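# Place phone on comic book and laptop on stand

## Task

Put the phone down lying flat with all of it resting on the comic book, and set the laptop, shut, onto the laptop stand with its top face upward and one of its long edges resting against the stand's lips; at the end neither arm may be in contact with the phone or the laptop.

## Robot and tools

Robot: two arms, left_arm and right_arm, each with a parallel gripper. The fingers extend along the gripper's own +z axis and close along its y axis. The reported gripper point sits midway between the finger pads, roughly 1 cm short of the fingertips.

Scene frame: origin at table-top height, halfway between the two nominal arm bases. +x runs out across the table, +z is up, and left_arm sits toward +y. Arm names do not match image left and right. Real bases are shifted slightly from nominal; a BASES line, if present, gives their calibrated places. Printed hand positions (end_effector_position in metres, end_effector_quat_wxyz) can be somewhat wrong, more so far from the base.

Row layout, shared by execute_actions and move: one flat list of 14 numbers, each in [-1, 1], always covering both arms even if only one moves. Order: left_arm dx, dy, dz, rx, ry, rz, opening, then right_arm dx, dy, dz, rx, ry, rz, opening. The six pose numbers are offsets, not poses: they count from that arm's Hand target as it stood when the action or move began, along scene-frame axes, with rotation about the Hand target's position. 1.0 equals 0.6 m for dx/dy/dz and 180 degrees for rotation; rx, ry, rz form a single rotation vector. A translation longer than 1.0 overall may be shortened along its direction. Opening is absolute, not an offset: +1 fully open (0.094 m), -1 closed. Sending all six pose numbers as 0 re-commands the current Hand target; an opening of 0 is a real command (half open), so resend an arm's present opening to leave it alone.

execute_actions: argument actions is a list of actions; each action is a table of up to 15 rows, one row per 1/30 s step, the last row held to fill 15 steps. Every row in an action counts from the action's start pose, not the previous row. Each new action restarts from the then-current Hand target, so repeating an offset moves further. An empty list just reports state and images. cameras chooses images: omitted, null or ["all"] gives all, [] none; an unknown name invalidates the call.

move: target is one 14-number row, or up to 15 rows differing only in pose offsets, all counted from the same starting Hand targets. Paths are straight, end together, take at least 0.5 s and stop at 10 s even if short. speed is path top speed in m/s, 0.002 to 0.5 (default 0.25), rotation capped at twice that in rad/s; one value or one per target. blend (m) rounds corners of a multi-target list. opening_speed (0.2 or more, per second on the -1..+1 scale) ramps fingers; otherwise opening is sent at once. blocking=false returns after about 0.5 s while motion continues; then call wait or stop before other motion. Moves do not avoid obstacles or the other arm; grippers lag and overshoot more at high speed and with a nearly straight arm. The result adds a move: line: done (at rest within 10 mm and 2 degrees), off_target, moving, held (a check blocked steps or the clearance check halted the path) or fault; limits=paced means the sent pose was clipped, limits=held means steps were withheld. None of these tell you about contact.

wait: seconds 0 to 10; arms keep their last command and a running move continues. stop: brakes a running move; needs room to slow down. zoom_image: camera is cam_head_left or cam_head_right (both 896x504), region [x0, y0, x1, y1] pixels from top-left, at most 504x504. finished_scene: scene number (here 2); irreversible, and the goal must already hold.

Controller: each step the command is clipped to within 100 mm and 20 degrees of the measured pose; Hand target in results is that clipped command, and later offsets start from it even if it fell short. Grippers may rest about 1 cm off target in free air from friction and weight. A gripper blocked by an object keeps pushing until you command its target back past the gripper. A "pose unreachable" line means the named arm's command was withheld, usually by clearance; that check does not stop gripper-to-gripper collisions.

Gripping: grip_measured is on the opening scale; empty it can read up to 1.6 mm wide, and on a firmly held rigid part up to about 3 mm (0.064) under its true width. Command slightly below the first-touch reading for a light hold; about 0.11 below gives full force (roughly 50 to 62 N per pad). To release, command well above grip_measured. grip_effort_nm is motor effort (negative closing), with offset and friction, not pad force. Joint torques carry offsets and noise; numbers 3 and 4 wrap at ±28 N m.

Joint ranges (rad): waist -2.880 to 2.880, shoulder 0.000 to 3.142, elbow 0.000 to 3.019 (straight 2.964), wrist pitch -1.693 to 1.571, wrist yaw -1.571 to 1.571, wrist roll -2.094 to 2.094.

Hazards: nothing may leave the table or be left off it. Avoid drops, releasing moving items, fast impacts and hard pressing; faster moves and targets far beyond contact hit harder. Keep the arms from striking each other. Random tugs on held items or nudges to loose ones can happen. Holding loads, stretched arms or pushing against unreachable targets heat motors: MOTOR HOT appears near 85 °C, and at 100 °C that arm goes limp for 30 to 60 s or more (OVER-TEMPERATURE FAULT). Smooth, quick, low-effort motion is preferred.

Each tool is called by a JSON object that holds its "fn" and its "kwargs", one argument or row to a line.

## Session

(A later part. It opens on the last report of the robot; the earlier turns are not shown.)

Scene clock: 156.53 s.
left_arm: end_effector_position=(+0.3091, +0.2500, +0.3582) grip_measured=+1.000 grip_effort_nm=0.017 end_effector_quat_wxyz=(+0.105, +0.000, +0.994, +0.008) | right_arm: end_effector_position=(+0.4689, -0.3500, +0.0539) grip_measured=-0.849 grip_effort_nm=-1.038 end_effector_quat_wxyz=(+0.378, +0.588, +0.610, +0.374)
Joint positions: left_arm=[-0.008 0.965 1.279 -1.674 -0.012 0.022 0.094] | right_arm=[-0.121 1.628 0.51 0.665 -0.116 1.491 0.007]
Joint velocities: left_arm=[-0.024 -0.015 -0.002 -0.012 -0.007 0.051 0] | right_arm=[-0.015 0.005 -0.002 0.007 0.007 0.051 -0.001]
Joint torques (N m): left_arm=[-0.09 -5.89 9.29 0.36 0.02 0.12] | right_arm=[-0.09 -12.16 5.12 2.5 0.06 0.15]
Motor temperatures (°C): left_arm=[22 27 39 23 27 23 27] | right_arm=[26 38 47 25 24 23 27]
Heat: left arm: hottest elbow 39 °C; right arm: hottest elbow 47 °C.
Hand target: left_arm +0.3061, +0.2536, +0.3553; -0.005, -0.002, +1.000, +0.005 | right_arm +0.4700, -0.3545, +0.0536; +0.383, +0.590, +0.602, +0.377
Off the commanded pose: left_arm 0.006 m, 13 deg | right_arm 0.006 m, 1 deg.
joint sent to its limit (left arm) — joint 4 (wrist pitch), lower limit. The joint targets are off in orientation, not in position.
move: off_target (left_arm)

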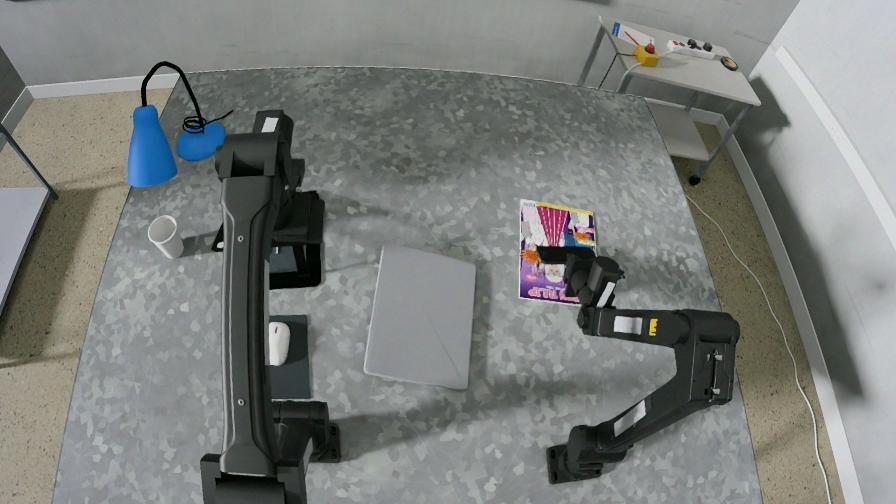

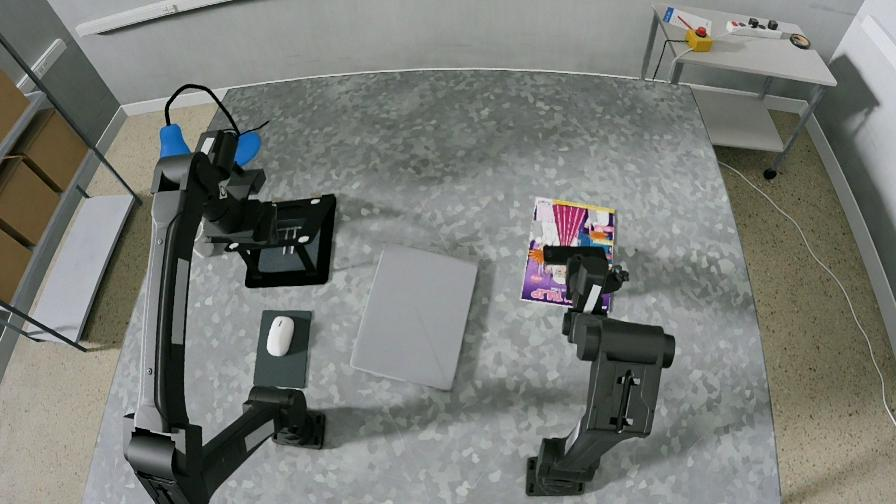

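{"fn": "move", "kwargs": {
  "target": [
    [0,0,0,0,0,0,1,0.025,0.033,0.0,0,0,0,-0.95],
    [0,0,0,0,0,0,1,0.025,0.033,-0.033,0,0,0,-0.95]
  ],
  "speed": 0.08
}}

{"fn": "zoom_image", "kwargs": {
  "camera": "cam_head_left",
  "region": [500, 180, 650, 330]
}}

{"fn": "zoom_image", "kwargs": {
  "camera": "cam_head_right",
  "region": [500, 180, 650, 330]
}}

Scene clock: 164.83 s.
left_arm: end_effector_position=(+0.3091, +0.2500, +0.3582) grip_measured=+1.000 grip_effort_nm=0.017 end_effector_quat_wxyz=(+0.105, +0.000, +0.994, +0.008) | right_arm: end_effector_position=(+0.4721, -0.3383, +0.0350) grip_measured=-0.849 grip_effort_nm=-1.038 end_effector_quat_wxyz=(+0.380, +0.595, +0.603, +0.373)
Joint positions: left_arm=[-0.008 0.965 1.279 -1.674 -0.012 0.022 0.094] | right_arm=[-0.08 1.703 0.51 0.744 -0.064 1.524 0.007]
Joint velocities: left_arm=[-0.015 0.005 -0.012 -0.007 0.037 -0.037 0] | right_arm=[-0.005 -0.005 0.007 0.017 0.051 0.022 -0.001]
Joint torques (N m): left_arm=[-0.38 -5.48 9.42 0.53 -0.02 0.1] | right_arm=[1.2 -11.11 6.65 1.99 0.15 0.1]
Motor temperatures (°C): left_arm=[22 27 39 23 27 23 27] | right_arm=[26 38 46 25 24 23 27]
Heat: left arm: hottest elbow 39 °C; right arm: hottest elbow 46 °C.
Hand target: left_arm +0.3061, +0.2536, +0.3553; -0.005, -0.002, +1.000, +0.005 | right_arm +0.4851, -0.3349, +0.0336; +0.383, +0.590, +0.602, +0.377
Off the commanded pose: left_arm 0.006 m, 13 deg | right_arm 0.013 m, 1 deg.
joint sent to its limit (left arm) — joint 4 (wrist pitch), lower limit. The joint targets are off in orientation, not in position.
move: off_target (left_arm, right_arm)

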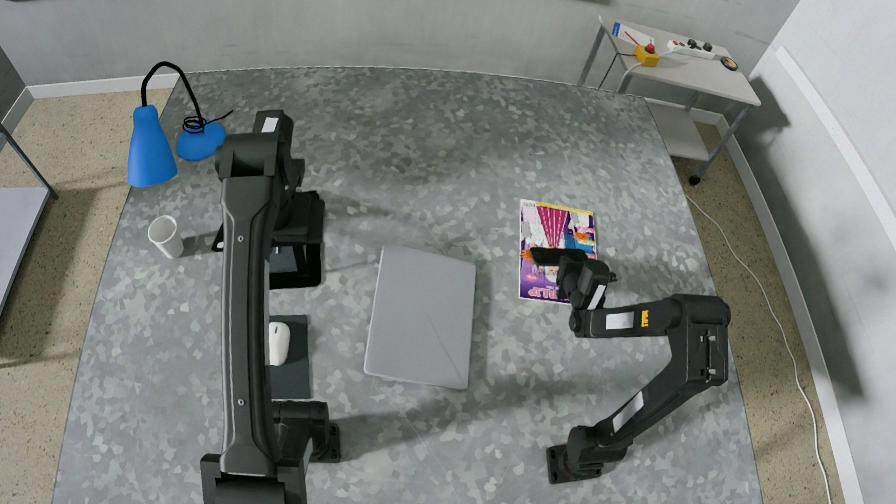

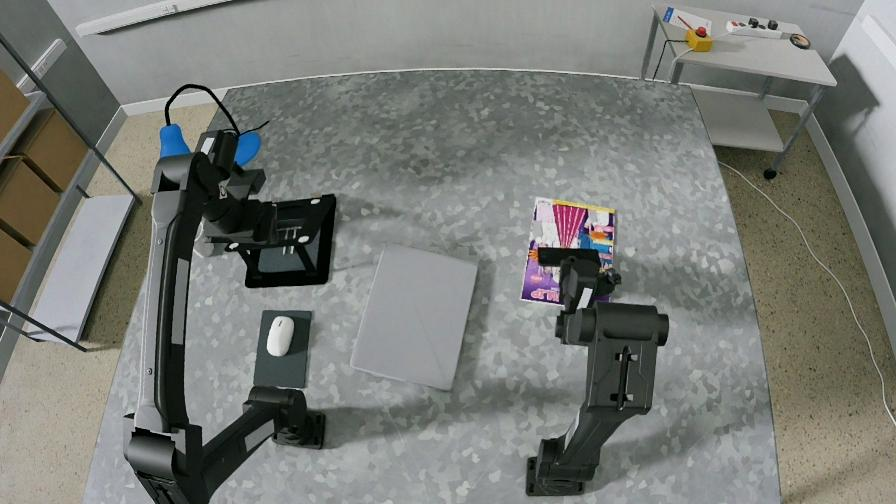

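Scaled by 3.360.

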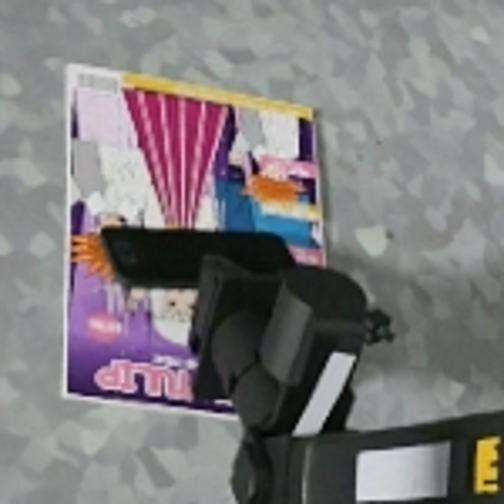

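Scaled by 3.360.

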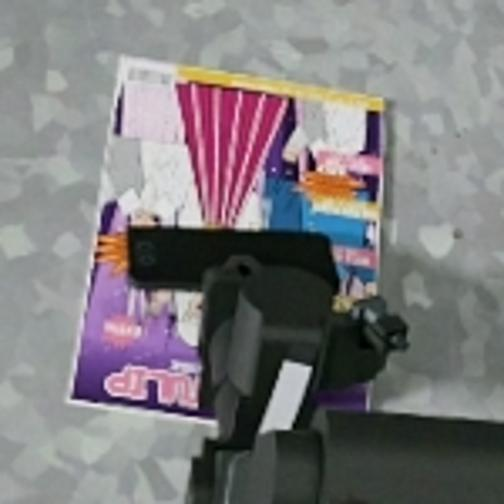

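{"fn": "move", "kwargs": {
  "target": [0,0,0,0,0,0,1,0,0,-0.015,0,0,0,-0.95],
  "speed": 0.05
}}

{"fn": "zoom_image", "kwargs": {
  "camera": "cam_head_left",
  "region": [500, 180, 650, 330]
}}

Scene clock: 167.80 s.
left_arm: end_effector_position=(+0.3091, +0.2500, +0.3582) grip_measured=+1.000 grip_effort_nm=0.017 end_effector_quat_wxyz=(+0.105, +0.000, +0.994, +0.008) | right_arm: end_effector_position=(+0.4744, -0.3384, +0.0334) grip_measured=-0.849 grip_effort_nm=-1.038 end_effector_quat_wxyz=(+0.386, +0.591, +0.599, +0.378)
Joint positions: left_arm=[-0.008 0.965 1.279 -1.674 -0.012 0.022 0.094] | right_arm=[-0.08 1.727 0.51 0.787 -0.064 1.525 0.007]
Joint velocities: left_arm=[0.005 -0.015 -0.007 -0.007 -0.066 0.007 0] | right_arm=[-0.005 -0.005 0.002 -0.002 -0.022 0.022 -0.001]
Joint torques (N m): left_arm=[0.15 -5.71 9.24 0.32 0.02 0.1] | right_arm=[1.2 -10.93 6.48 1.74 0.16 0.09]
Motor temperatures (°C): left_arm=[22 27 39 23 27 23 27] | right_arm=[26 38 46 25 24 23 27]
Heat: left arm: hottest elbow 39 °C; right arm: hottest elbow 46 °C.
Hand target: left_arm +0.3061, +0.2536, +0.3553; -0.005, -0.002, +1.000, +0.005 | right_arm +0.4849, -0.3348, +0.0247; +0.383, +0.590, +0.602, +0.377
Off the commanded pose: left_arm 0.006 m, 13 deg | right_arm 0.014 m, 1 deg.
joint sent to its limit (left arm) — joint 4 (wrist pitch), lower limit. The joint targets are off in orientation, not in position.
move: off_target (left_arm, right_arm)

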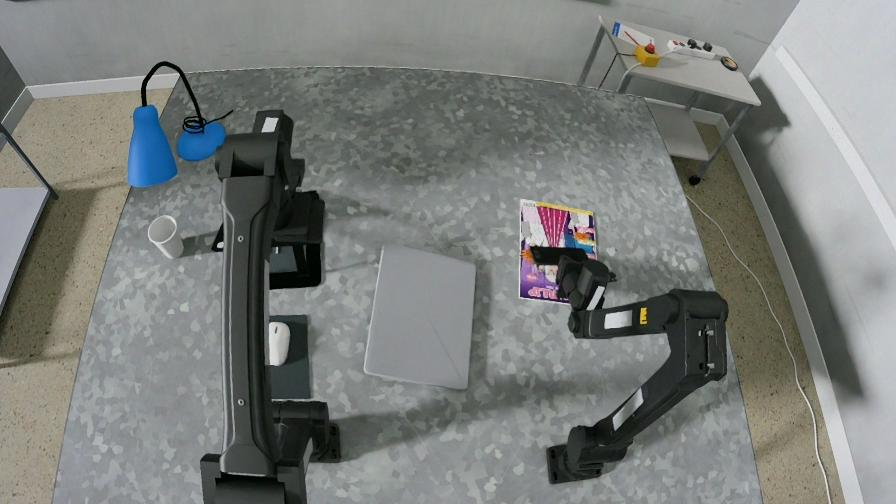

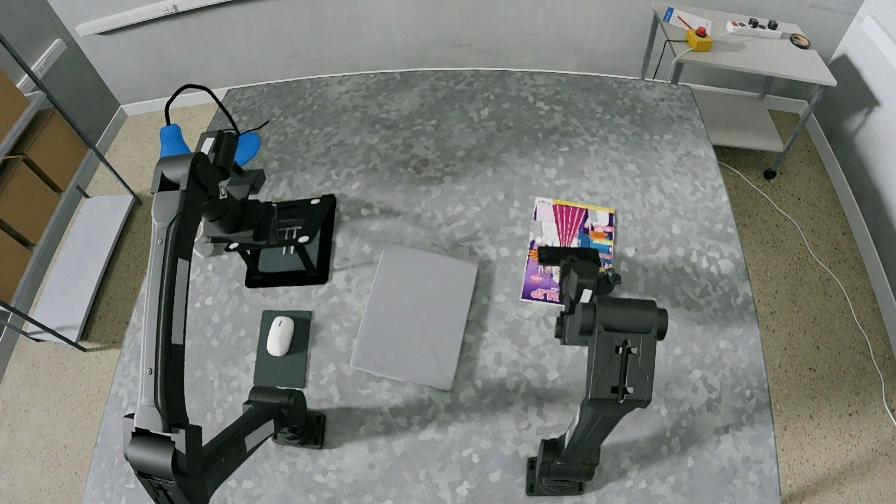

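Scaled by 3.360.

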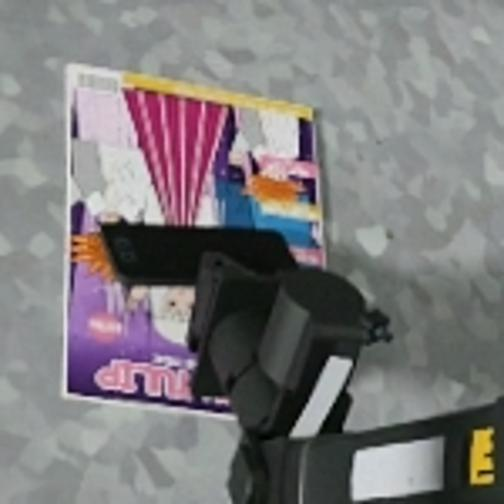

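{"fn": "move", "kwargs": {
  "target": [0,0,0,0,0,0,1,0,0,0.012,0,0,0,-0.5],
  "opening_speed": 0.25,
  "speed": 0.05
}}

{"fn": "zoom_image", "kwargs": {
  "camera": "cam_head_left",
  "region": [500, 180, 650, 330]
}}

{"fn": "zoom_image", "kwargs": {
  "camera": "cam_head_right",
  "region": [500, 180, 650, 330]
}}

Scene clock: 173.43 s.
left_arm: end_effector_position=(+0.3091, +0.2500, +0.3582) grip_measured=+1.000 grip_effort_nm=0.022 end_effector_quat_wxyz=(+0.105, +0.000, +0.994, +0.008) | right_arm: end_effector_position=(+0.4730, -0.3385, +0.0304) grip_measured=-0.502 grip_effort_nm=0.061 end_effector_quat_wxyz=(+0.382, +0.594, +0.601, +0.374)
Joint positions: left_arm=[-0.008 0.965 1.279 -1.674 -0.012 0.022 0.094] | right_arm=[-0.08 1.727 0.51 0.774 -0.063 1.525 0.023]
Joint velocities: left_arm=[-0.005 -0.005 0.002 -0.022 -0.022 -0.022 0] | right_arm=[-0.005 0.005 -0.007 0.012 0.007 -0.095 0]
Joint torques (N m): left_arm=[-0.21 -5.25 9.31 0.43 -0.04 0.09] | right_arm=[1.26 -12.69 6.49 1.31 0.12 0.09]
Motor temperatures (°C): left_arm=[22 27 39 23 27 23 27] | right_arm=[26 38 46 25 24 23 27]
Heat: left arm: hottest elbow 39 °C; right arm: hottest elbow 46 °C.
Hand target: left_arm +0.3061, +0.2536, +0.3553; -0.005, -0.002, +1.000, +0.005 | right_arm +0.4851, -0.3348, +0.0320; +0.383, +0.590, +0.602, +0.377
Off the commanded pose: left_arm 0.006 m, 13 deg | right_arm 0.013 m, 1 deg.
joint sent to its limit (left arm) — joint 4 (wrist pitch), lower limit. The joint targets are off in orientation, not in position.
move: off_target (left_arm, right_arm)

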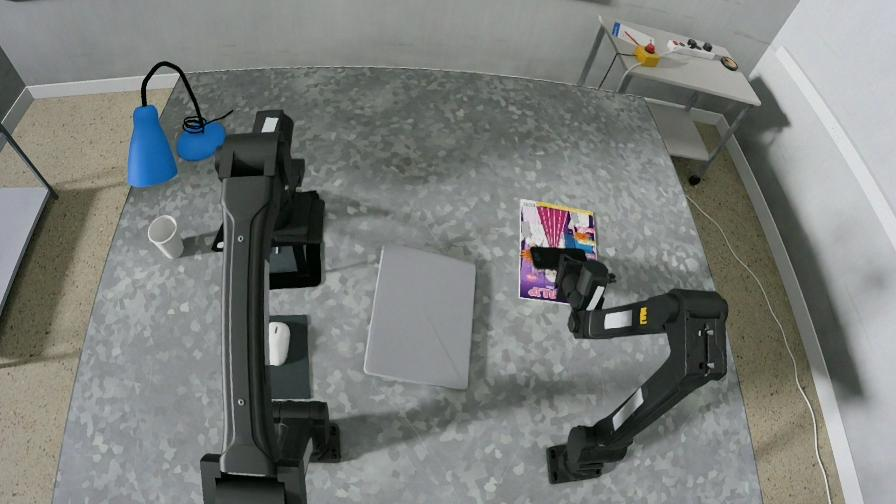

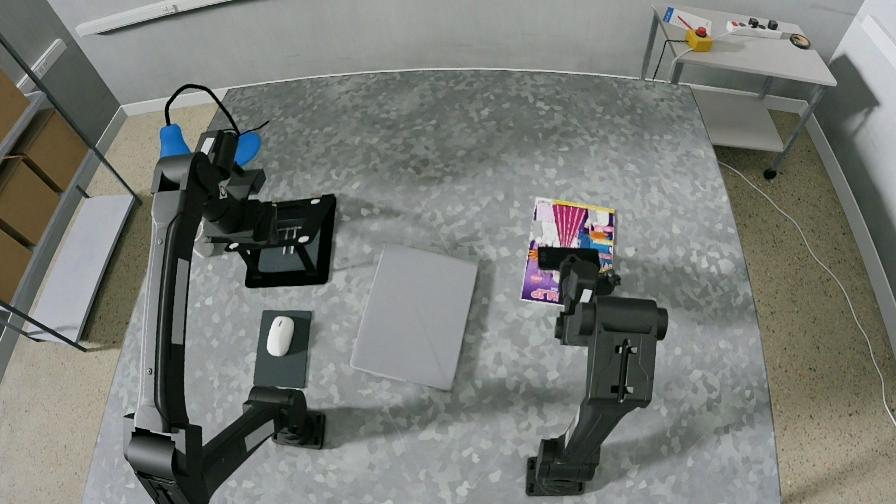

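Scaled by 3.360.

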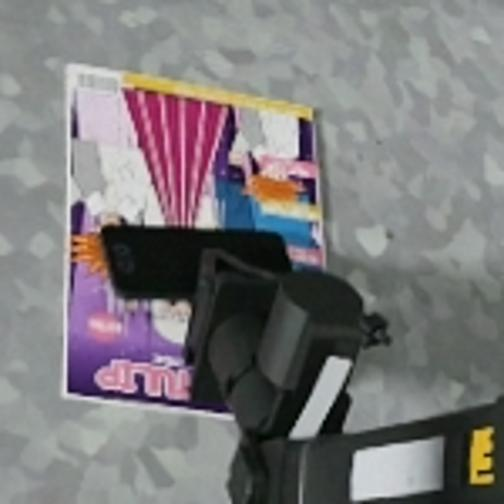

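Scaled by 3.360.

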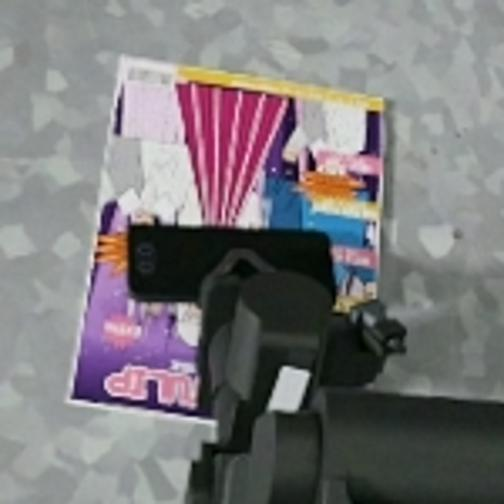

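{"fn": "move", "kwargs": {
  "target": [0,0,0,0,0,0,1,-0.12,0,0.005,0,0,0,-0.5],
  "speed": 0.08
}}

{"fn": "zoom_image", "kwargs": {
  "camera": "cam_head_left",
  "region": [500, 180, 650, 330]
}}

{"fn": "zoom_image", "kwargs": {
  "camera": "cam_head_right",
  "region": [500, 180, 650, 330]
}}

Scene clock: 178.07 s.
left_arm: end_effector_position=(+0.3091, +0.2500, +0.3582) grip_measured=+1.000 grip_effort_nm=0.022 end_effector_quat_wxyz=(+0.105, +0.000, +0.994, +0.008) | right_arm: end_effector_position=(+0.4152, -0.3333, +0.0287) grip_measured=-0.501 grip_effort_nm=0.056 end_effector_quat_wxyz=(+0.376, +0.596, +0.604, +0.372)
Joint positions: left_arm=[-0.008 0.965 1.279 -1.674 -0.012 0.022 0.094] | right_arm=[-0.08 1.639 0.356 0.825 -0.068 1.525 0.023]
Joint velocities: left_arm=[-0.015 0.005 -0.012 0.002 -0.022 0.007 0] | right_arm=[-0.005 -0.005 0.002 -0.007 -0.037 -0.037 -0.001]
Joint torques (N m): left_arm=[-0.26 -6.07 9.21 0.44 -0.04 0.07] | right_arm=[0.44 -12.63 2.92 2.14 -0.06 0.04]
Motor temperatures (°C): left_arm=[22 27 39 23 27 23 27] | right_arm=[26 38 46 25 24 23 26]
Heat: left arm: hottest elbow 39 °C; right arm: hottest elbow 46 °C.
Hand target: left_arm +0.3061, +0.2536, +0.3553; -0.005, -0.002, +1.000, +0.005 | right_arm +0.4132, -0.3337, +0.0358; +0.383, +0.590, +0.602, +0.377
Off the commanded pose: left_arm 0.006 m, 13 deg | right_arm 0.007 m, 1 deg.
joint sent to its limit (left arm) — joint 4 (wrist pitch), lower limit. The joint targets are off in orientation, not in position.
move: off_target (left_arm)

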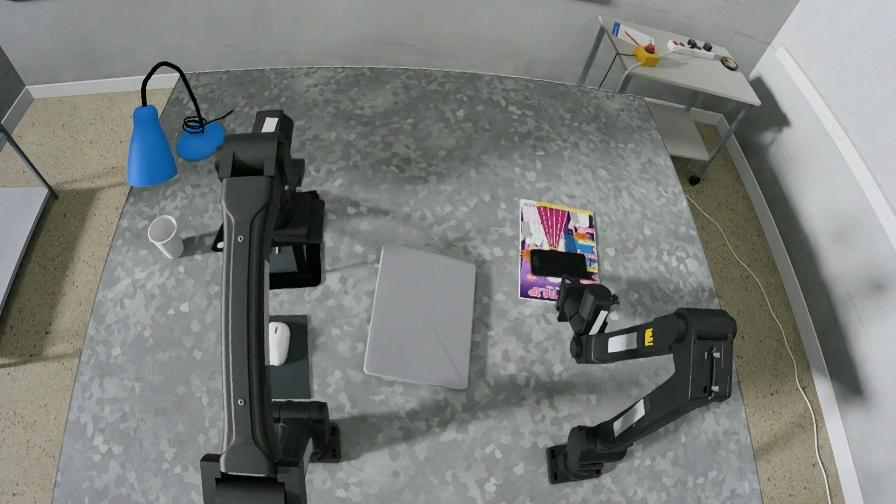

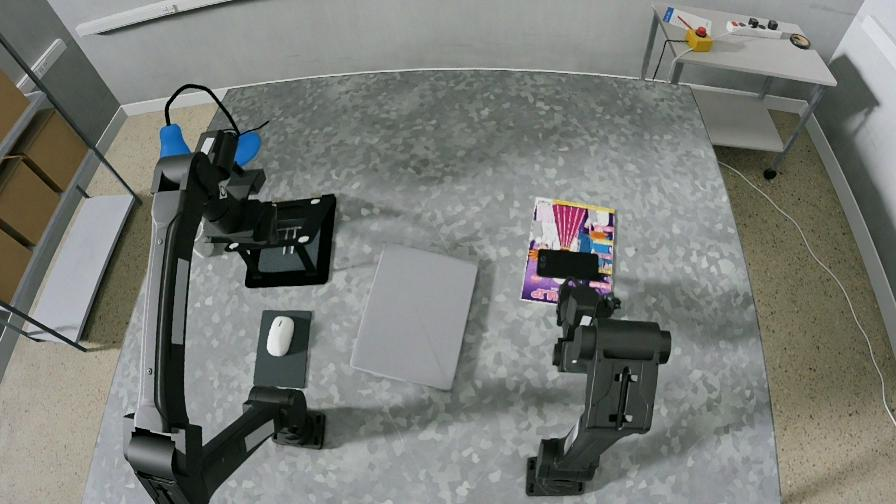

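Scaled by 3.360.

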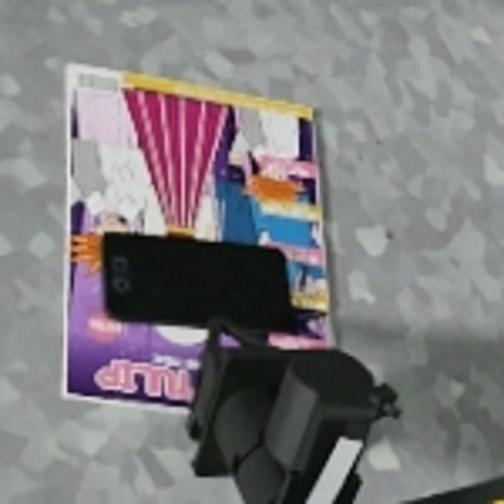

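Scaled by 3.360.

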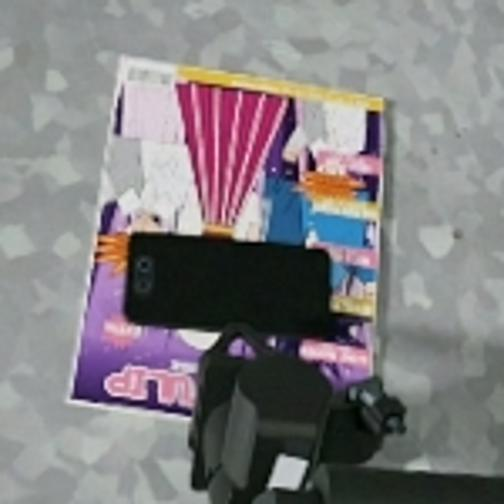

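{"fn": "move", "kwargs": {
  "target": [
    [0,0,0,0,0,0,1,-0.1,0,0.0,0,0,0,-0.5],
    [-0.2,0.38,0.0,0,0,0.33,1,-0.12,0,0.3,0,0,0,-0.5]
  ],
  "speed": 0.25
}}

{"fn": "zoom_image", "kwargs": {
  "camera": "cam_head_left",
  "region": [190, 170, 340, 320]
}}

{"fn": "zoom_image", "kwargs": {
  "camera": "cam_head_right",
  "region": [210, 170, 360, 320]
}}

{"fn": "zoom_image", "kwargs": {
  "camera": "cam_head_left",
  "region": [500, 180, 650, 330]
}}

Scene clock: 186.07 s.
left_arm: end_effector_position=(+0.1849, +0.4739, +0.3285) grip_measured=+1.000 grip_effort_nm=0.017 end_effector_quat_wxyz=(+0.052, -0.486, +0.872, +0.035) | right_arm: end_effector_position=(+0.3289, -0.3277, +0.1798) grip_measured=-0.501 grip_effort_nm=0.056 end_effector_quat_wxyz=(+0.361, +0.601, +0.613, +0.364)
Joint positions: left_arm=[0.952 1 1.228 -1.674 -0.016 -0.034 0.094] | right_arm=[-0.092 0.732 0.364 -0.128 -0.089 1.517 0.023]
Joint velocities: left_arm=[0.005 0.005 -0.002 -0.017 -0.007 0.007 0] | right_arm=[-0.005 -0.024 0.002 -0.007 0.037 0.022 0.001]
Joint torques (N m): left_arm=[-0.91 -4.66 16.24 0.31 -0.12 -0.13] | right_arm=[-0.38 -4.13 14.2 1.11 -0.06 0.01]
Motor temperatures (°C): left_arm=[22 27 39 23 27 23 27] | right_arm=[26 38 45 25 24 23 26]
Heat: left arm: hottest elbow 39 °C; right arm: hottest elbow 45 °C.
Hand target: left_arm +0.1870, +0.4845, +0.3544; -0.010, -0.497, +0.867, +0.004 | right_arm +0.3432, -0.3334, +0.2165; +0.383, +0.590, +0.602, +0.377
Off the commanded pose: left_arm 0.028 m, 8 deg | right_arm 0.038 m, 3 deg.
joint sent to its limit (left arm) — joint 4 (wrist pitch), lower limit. The joint targets are off in orientation, not in position.
move: off_target (left_arm, right_arm)

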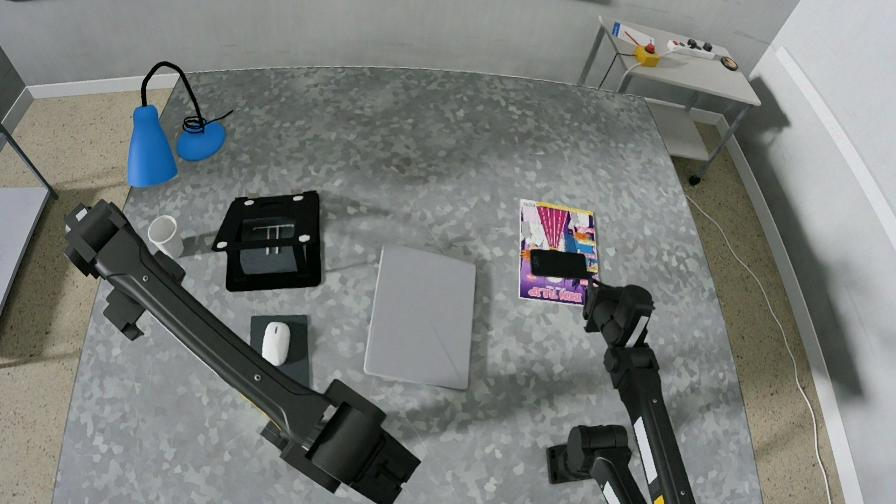

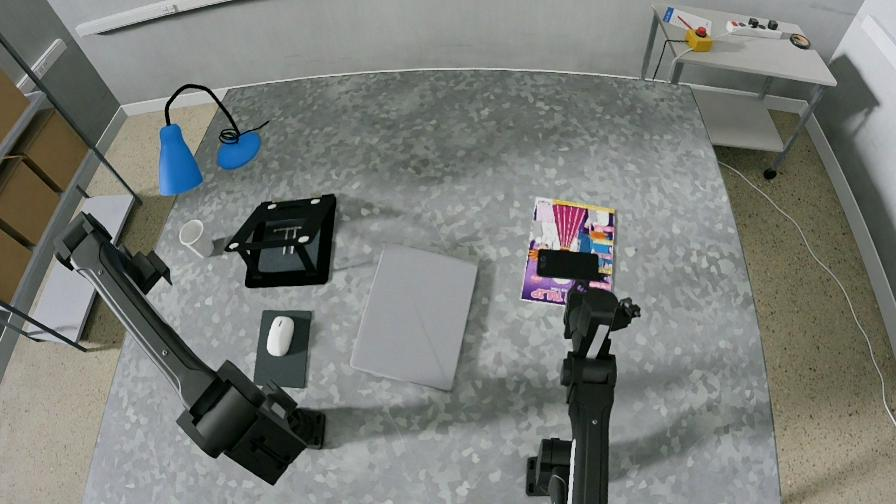

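Scaled by 3.360.

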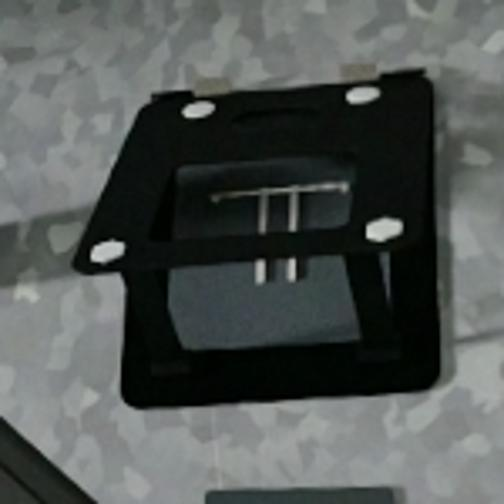

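Scaled by 3.360.

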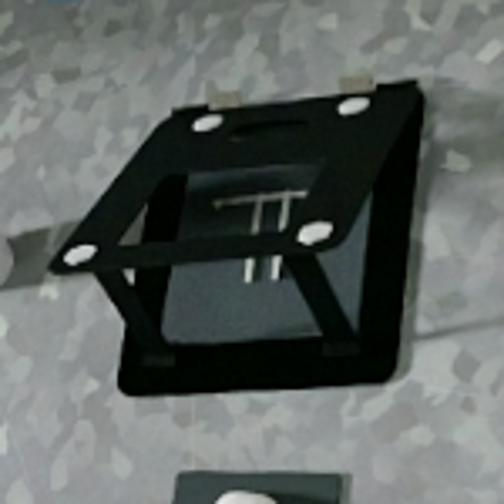

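Scaled by 3.360.

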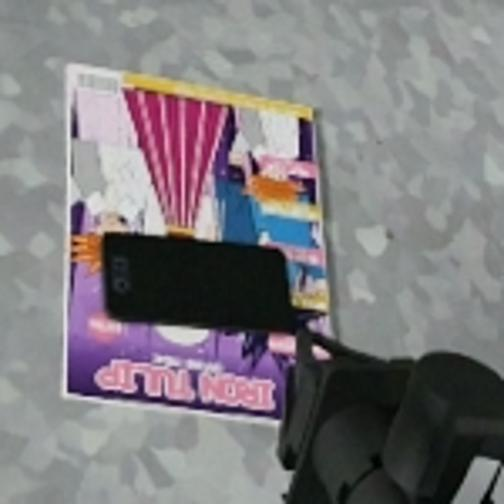

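{"fn": "move", "kwargs": {
  "target": [
    [0.25,-0.3,0.0,0,0,-0.165,-0.98,0,0,0.0,0,0,0,-0.5],
    [0.467,-0.474,-0.25,0,0,-0.33,-0.98,-0.0,0,0,0,0,0,-0.5]
  ],
  "speed": 0.25,
  "blend": 0.05
}}

{"fn": "zoom_image", "kwargs": {
  "camera": "cam_head_left",
  "region": [340, 170, 500, 330]
}}

{"fn": "zoom_image", "kwargs": {
  "camera": "cam_head_right",
  "region": [320, 170, 480, 330]
}}

Scene clock: 268.97 s.
left_arm: end_effector_position=(+0.4458, +0.1997, +0.1887) grip_measured=-0.974 grip_effort_nm=-0.310 end_effector_quat_wxyz=(-0.032, -0.011, +0.999, +0.012) | right_arm: end_effector_position=(+0.3284, -0.3278, +0.1801) grip_measured=-0.501 grip_effort_nm=0.056 end_effector_quat_wxyz=(+0.361, +0.601, +0.613, +0.364)
Joint positions: left_arm=[-0.138 1.488 1.278 -1.428 -0.016 -0.132 0.001] | right_arm=[-0.092 0.728 0.364 -0.131 -0.089 1.517 0.023]
Joint velocities: left_arm=[-0.024 -0.015 -0.002 -0.002 -0.051 0.007 -0.001] | right_arm=[-0.015 -0.015 -0.007 -0.002 -0.037 -0.007 0.001]
Joint torques (N m): left_arm=[-2.37 -13.68 14.46 0.64 -0.03 0.12] | right_arm=[-0.38 -3.9 14.04 1.22 -0.06 0.02]
Motor temperatures (°C): left_arm=[22 27 48 23 27 23 27] | right_arm=[26 35 55 25 24 23 25]
Heat: left arm: hottest elbow 48 °C; right arm: hottest elbow 55 °C.
Hand target: left_arm +0.4649, +0.1936, +0.2069; -0.002, -0.002, +1.000, +0.008 | right_arm +0.3432, -0.3335, +0.2165; +0.383, +0.590, +0.602, +0.377
Off the commanded pose: left_arm 0.027 m, 3 deg | right_arm 0.040 m, 3 deg.
move: off_target (left_arm, right_arm)

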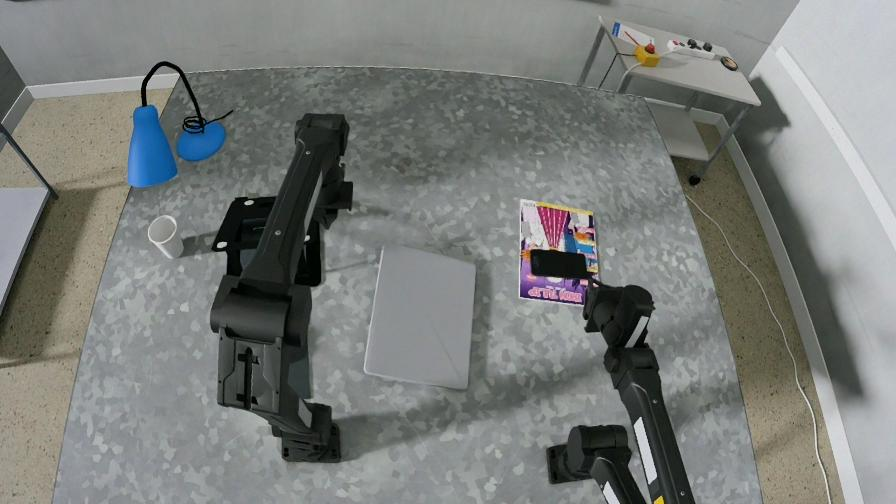

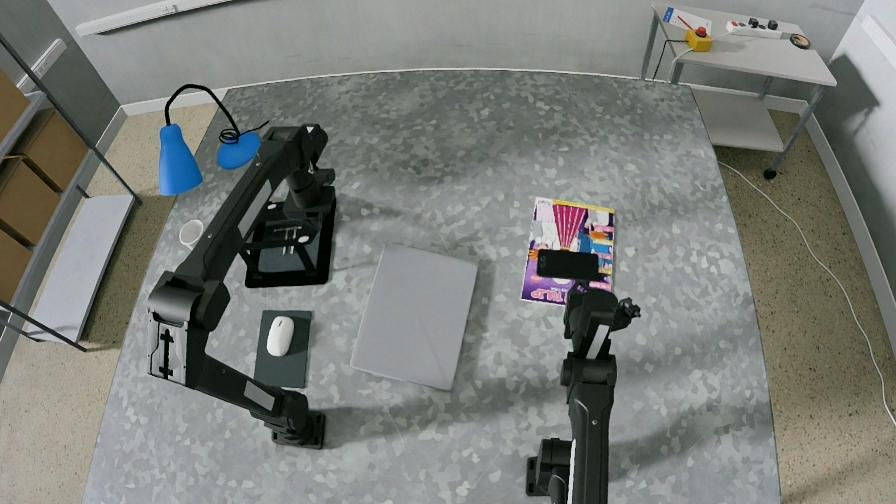

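Scaled by 3.150.

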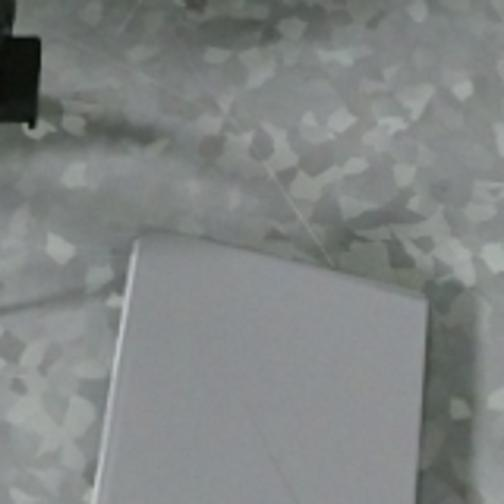

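Scaled by 3.150.

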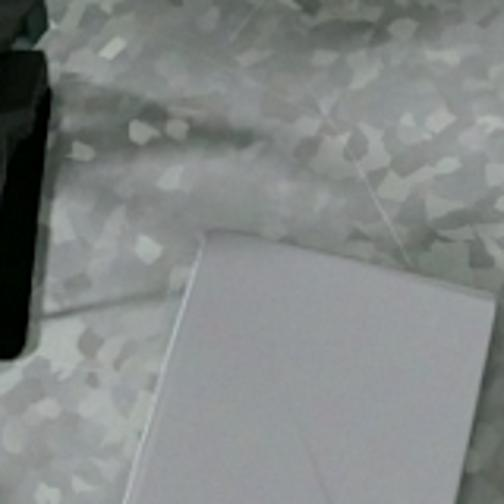

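{"fn": "move", "kwargs": {
  "target": [-0.09,0,-0.24,0,0,0,-0.98,0,0,0.0,0,0,0,-0.5],
  "speed": 0.2
}}

{"fn": "zoom_image", "kwargs": {
  "camera": "cam_head_left",
  "region": [280, 170, 440, 330]
}}

{"fn": "zoom_image", "kwargs": {
  "camera": "cam_head_right",
  "region": [280, 170, 440, 330]
}}

Scene clock: 281.80 s.
left_arm: end_effector_position=(+0.4124, +0.1984, +0.0684) grip_measured=-0.974 grip_effort_nm=-0.305 end_effector_quat_wxyz=(+0.000, -0.005, +1.000, +0.009) | right_arm: end_effector_position=(+0.3284, -0.3278, +0.1801) grip_measured=-0.501 grip_effort_nm=0.051 end_effector_quat_wxyz=(+0.361, +0.601, +0.613, +0.364)
Joint positions: left_arm=[-0.151 1.486 0.936 -1.025 -0.017 -0.132 0.001] | right_arm=[-0.092 0.728 0.364 -0.131 -0.089 1.517 0.023]
Joint velocities: left_arm=[-0.015 -0.005 0.007 -0.002 0.007 -0.022 0.002] | right_arm=[-0.015 -0.005 0.007 0.012 0.037 0.095 -0.001]
Joint torques (N m): left_arm=[-2.9 -11.87 7.34 0.84 0.04 -0.04] | right_arm=[-0.32 -3.96 14.05 1.22 -0.05 0.02]
Motor temperatures (°C): left_arm=[22 27 47 23 27 23 27] | right_arm=[26 35 56 25 24 23 25]
Heat: left arm: hottest elbow 47 °C; right arm: hottest elbow 56 °C.
Hand target: left_arm +0.4088, +0.1933, +0.0636; -0.002, -0.002, +1.000, +0.008 | right_arm +0.3432, -0.3335, +0.2165; +0.383, +0.590, +0.602, +0.377
Off the commanded pose: left_arm 0.007 m, 0 deg | right_arm 0.040 m, 3 deg.
move: off_target (right_arm)

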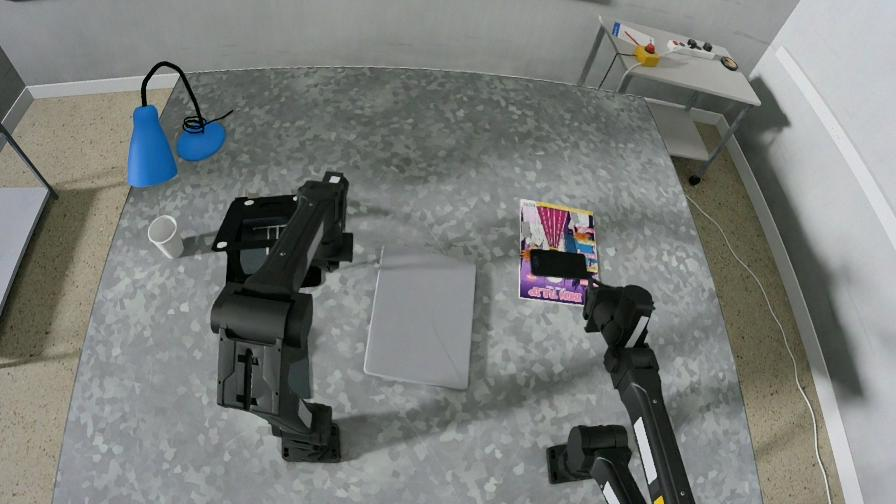

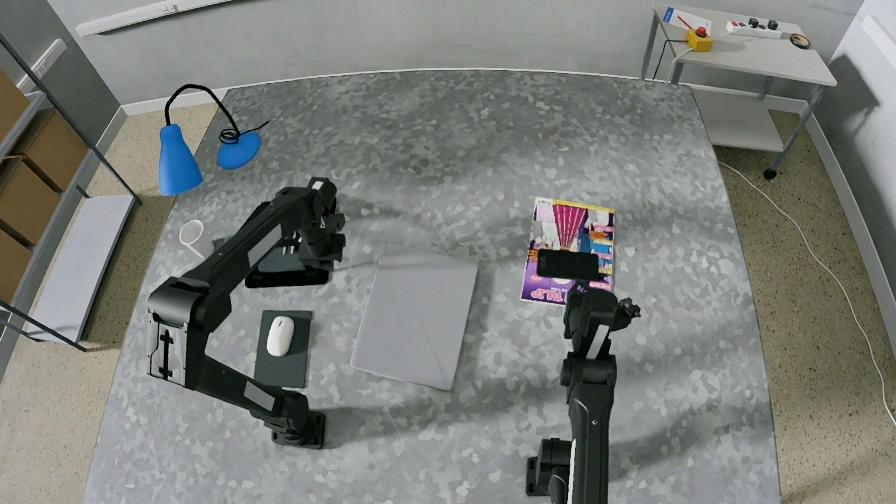

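Scaled by 3.150.

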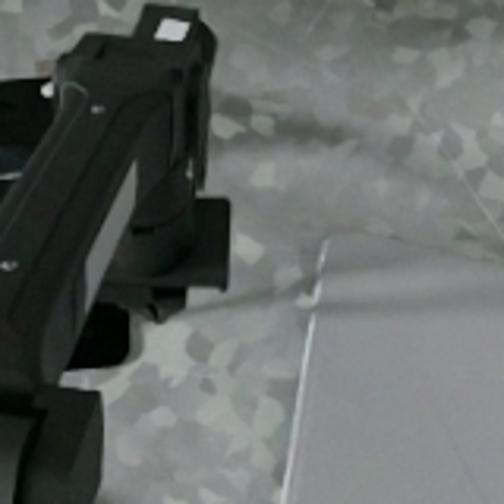

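Scaled by 3.150.

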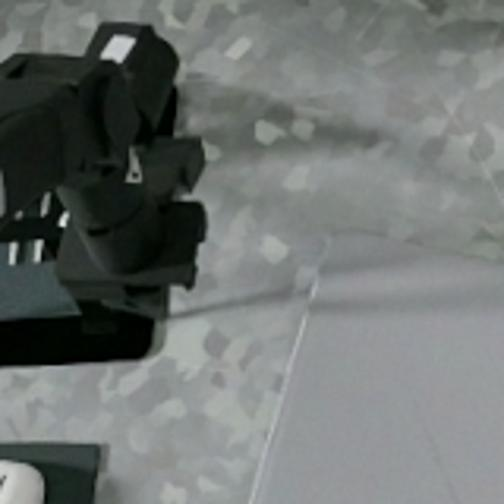

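{"fn": "move", "kwargs": {
  "target": [
    [0.1,-0.06,0,0,0,0,-0.98,0,0,0.0,0,0,0,-0.5],
    [0.1,-0.06,-0.07,0,0,0,-0.98,0,0,0.0,0,0,0,-0.5]
  ],
  "speed": 0.15
}}

{"fn": "zoom_image", "kwargs": {
  "camera": "cam_head_left",
  "region": [300, 170, 460, 330]
}}

{"fn": "zoom_image", "kwargs": {
  "camera": "cam_head_right",
  "region": [300, 170, 460, 330]
}}

Scene clock: 290.23 s.
left_arm: end_effector_position=(+0.4544, +0.1640, +0.0173) grip_measured=-0.974 grip_effort_nm=-0.310 end_effector_quat_wxyz=(-0.016, -0.002, +1.000, +0.012) | right_arm: end_effector_position=(+0.3284, -0.3278, +0.1801) grip_measured=-0.501 grip_effort_nm=0.056 end_effector_quat_wxyz=(+0.361, +0.601, +0.613, +0.364)
Joint positions: left_arm=[-0.219 1.696 1.034 -0.945 -0.017 -0.194 0.001] | right_arm=[-0.092 0.728 0.364 -0.131 -0.089 1.517 0.023]
Joint velocities: left_arm=[-0.005 -0.015 -0.007 -0.012 -0.066 -0.066 0] | right_arm=[-0.015 -0.015 -0.002 -0.012 0.037 -0.037 0]
Joint torques (N m): left_arm=[-2.02 -14.27 10.33 0.62 0 -0.13] | right_arm=[-0.38 -3.96 14.05 1.22 -0.05 0.02]
Motor temperatures (°C): left_arm=[22 27 46 23 27 23 27] | right_arm=[26 35 56 25 24 23 25]
Heat: left arm: hottest elbow 46 °C; right arm: hottest elbow 56 °C.
Hand target: left_arm +0.4681, +0.1561, +0.0216; -0.002, -0.002, +1.000, +0.008 | right_arm +0.3432, -0.3335, +0.2165; +0.383, +0.590, +0.602, +0.377
Off the commanded pose: left_arm 0.016 m, 2 deg | right_arm 0.040 m, 3 deg.
move: off_target (left_arm, right_arm)

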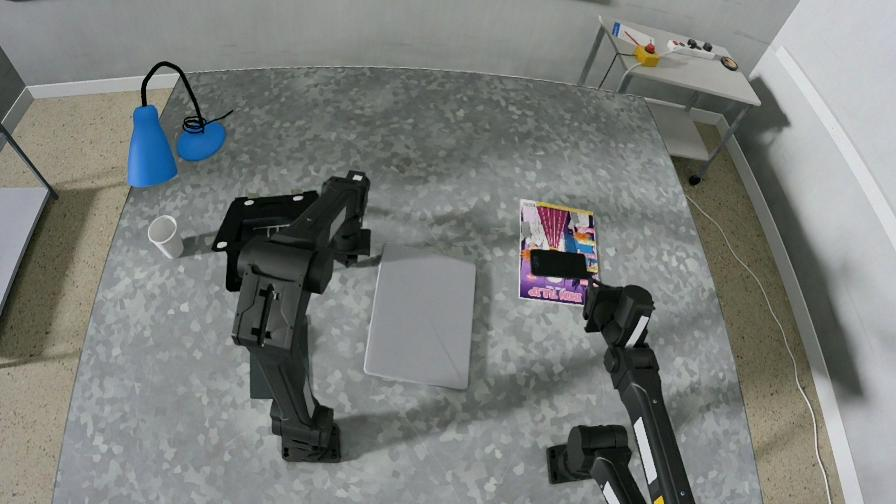

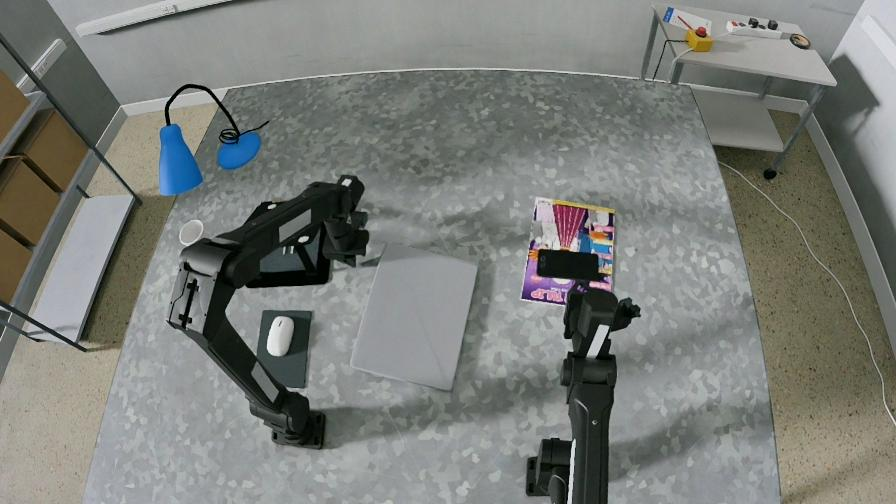

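Scaled by 3.150.

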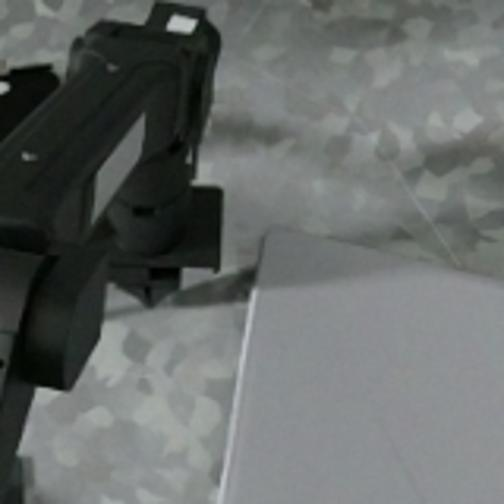

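Scaled by 3.150.

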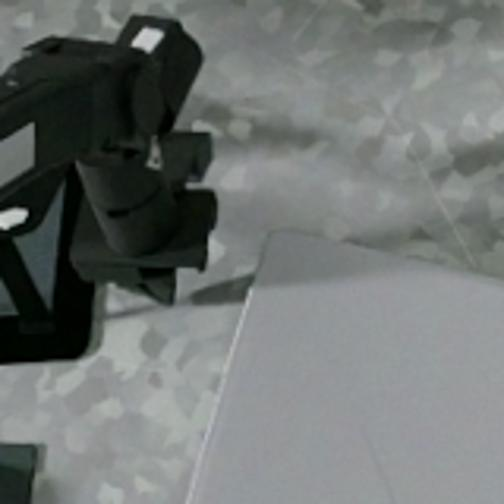

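{"fn": "move", "kwargs": {
  "target": [0.03,-0.3,0.0,0,0,0,-0.98,0,0,0.0,0,0,0,-0.5],
  "speed": 0.1
}}

Scene clock: 295.73 s.
left_arm: end_effector_position=(+0.4686, -0.0051, +0.0132) grip_measured=-0.974 grip_effort_nm=-0.295 end_effector_quat_wxyz=(-0.013, -0.003, +1.000, +0.017) | right_arm: end_effector_position=(+0.3284, -0.3278, +0.1804) grip_measured=-0.501 grip_effort_nm=0.056 end_effector_quat_wxyz=(+0.361, +0.601, +0.613, +0.364)
Joint positions: left_arm=[-0.55 1.861 1.264 -1.013 -0.016 -0.527 0.001] | right_arm=[-0.092 0.728 0.364 -0.131 -0.089 1.517 0.023]
Joint velocities: left_arm=[-0.005 -0.005 -0.002 -0.007 0.066 0.007 -0.001] | right_arm=[-0.005 0.005 0.017 0.002 -0.022 -0.022 0]
Joint torques (N m): left_arm=[-1.61 -17.14 13.6 -0.16 0.08 -0.11] | right_arm=[-0.38 -3.78 14.05 1.21 -0.06 0.02]
Motor temperatures (°C): left_arm=[22 27 45 23 27 23 27] | right_arm=[26 35 56 25 24 23 25]
Heat: left arm: hottest elbow 45 °C; right arm: hottest elbow 56 °C.
Hand target: left_arm +0.4843, -0.0242, +0.0224; -0.001, -0.002, +1.000, +0.007 | right_arm +0.3431, -0.3335, +0.2166; +0.383, +0.590, +0.602, +0.377
Off the commanded pose: left_arm 0.027 m, 2 deg | right_arm 0.039 m, 3 deg.
move: off_target (left_arm, right_arm)

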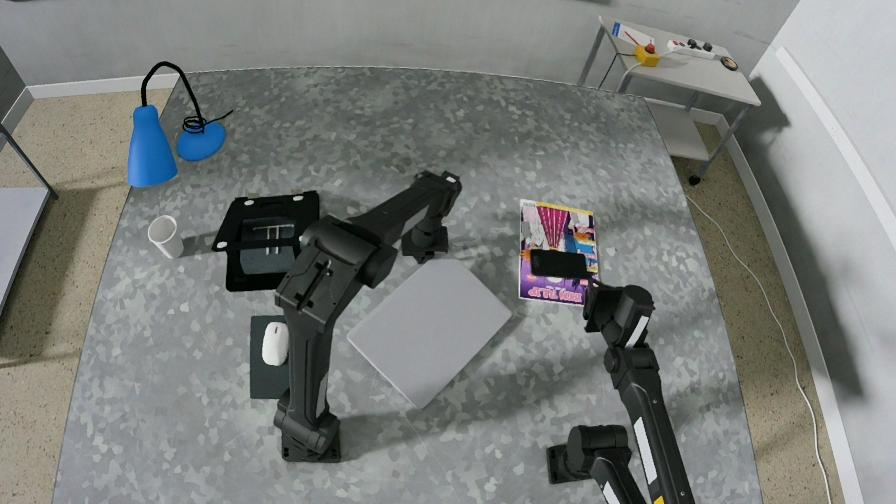

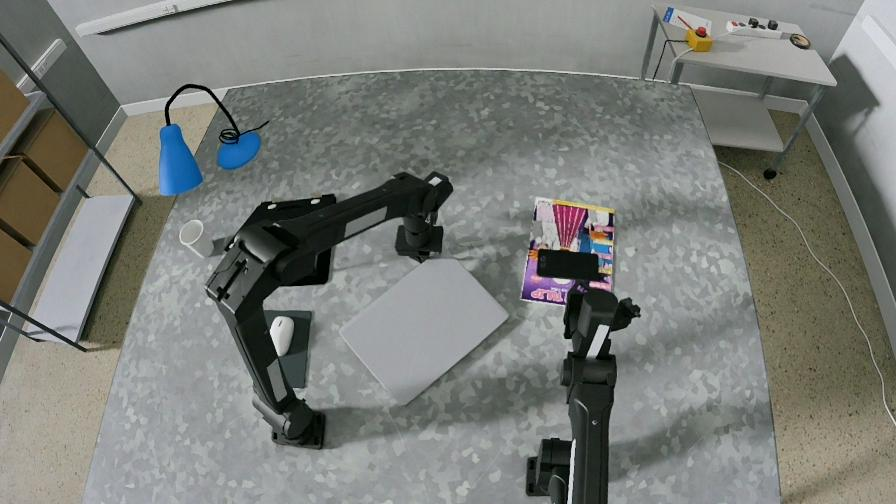

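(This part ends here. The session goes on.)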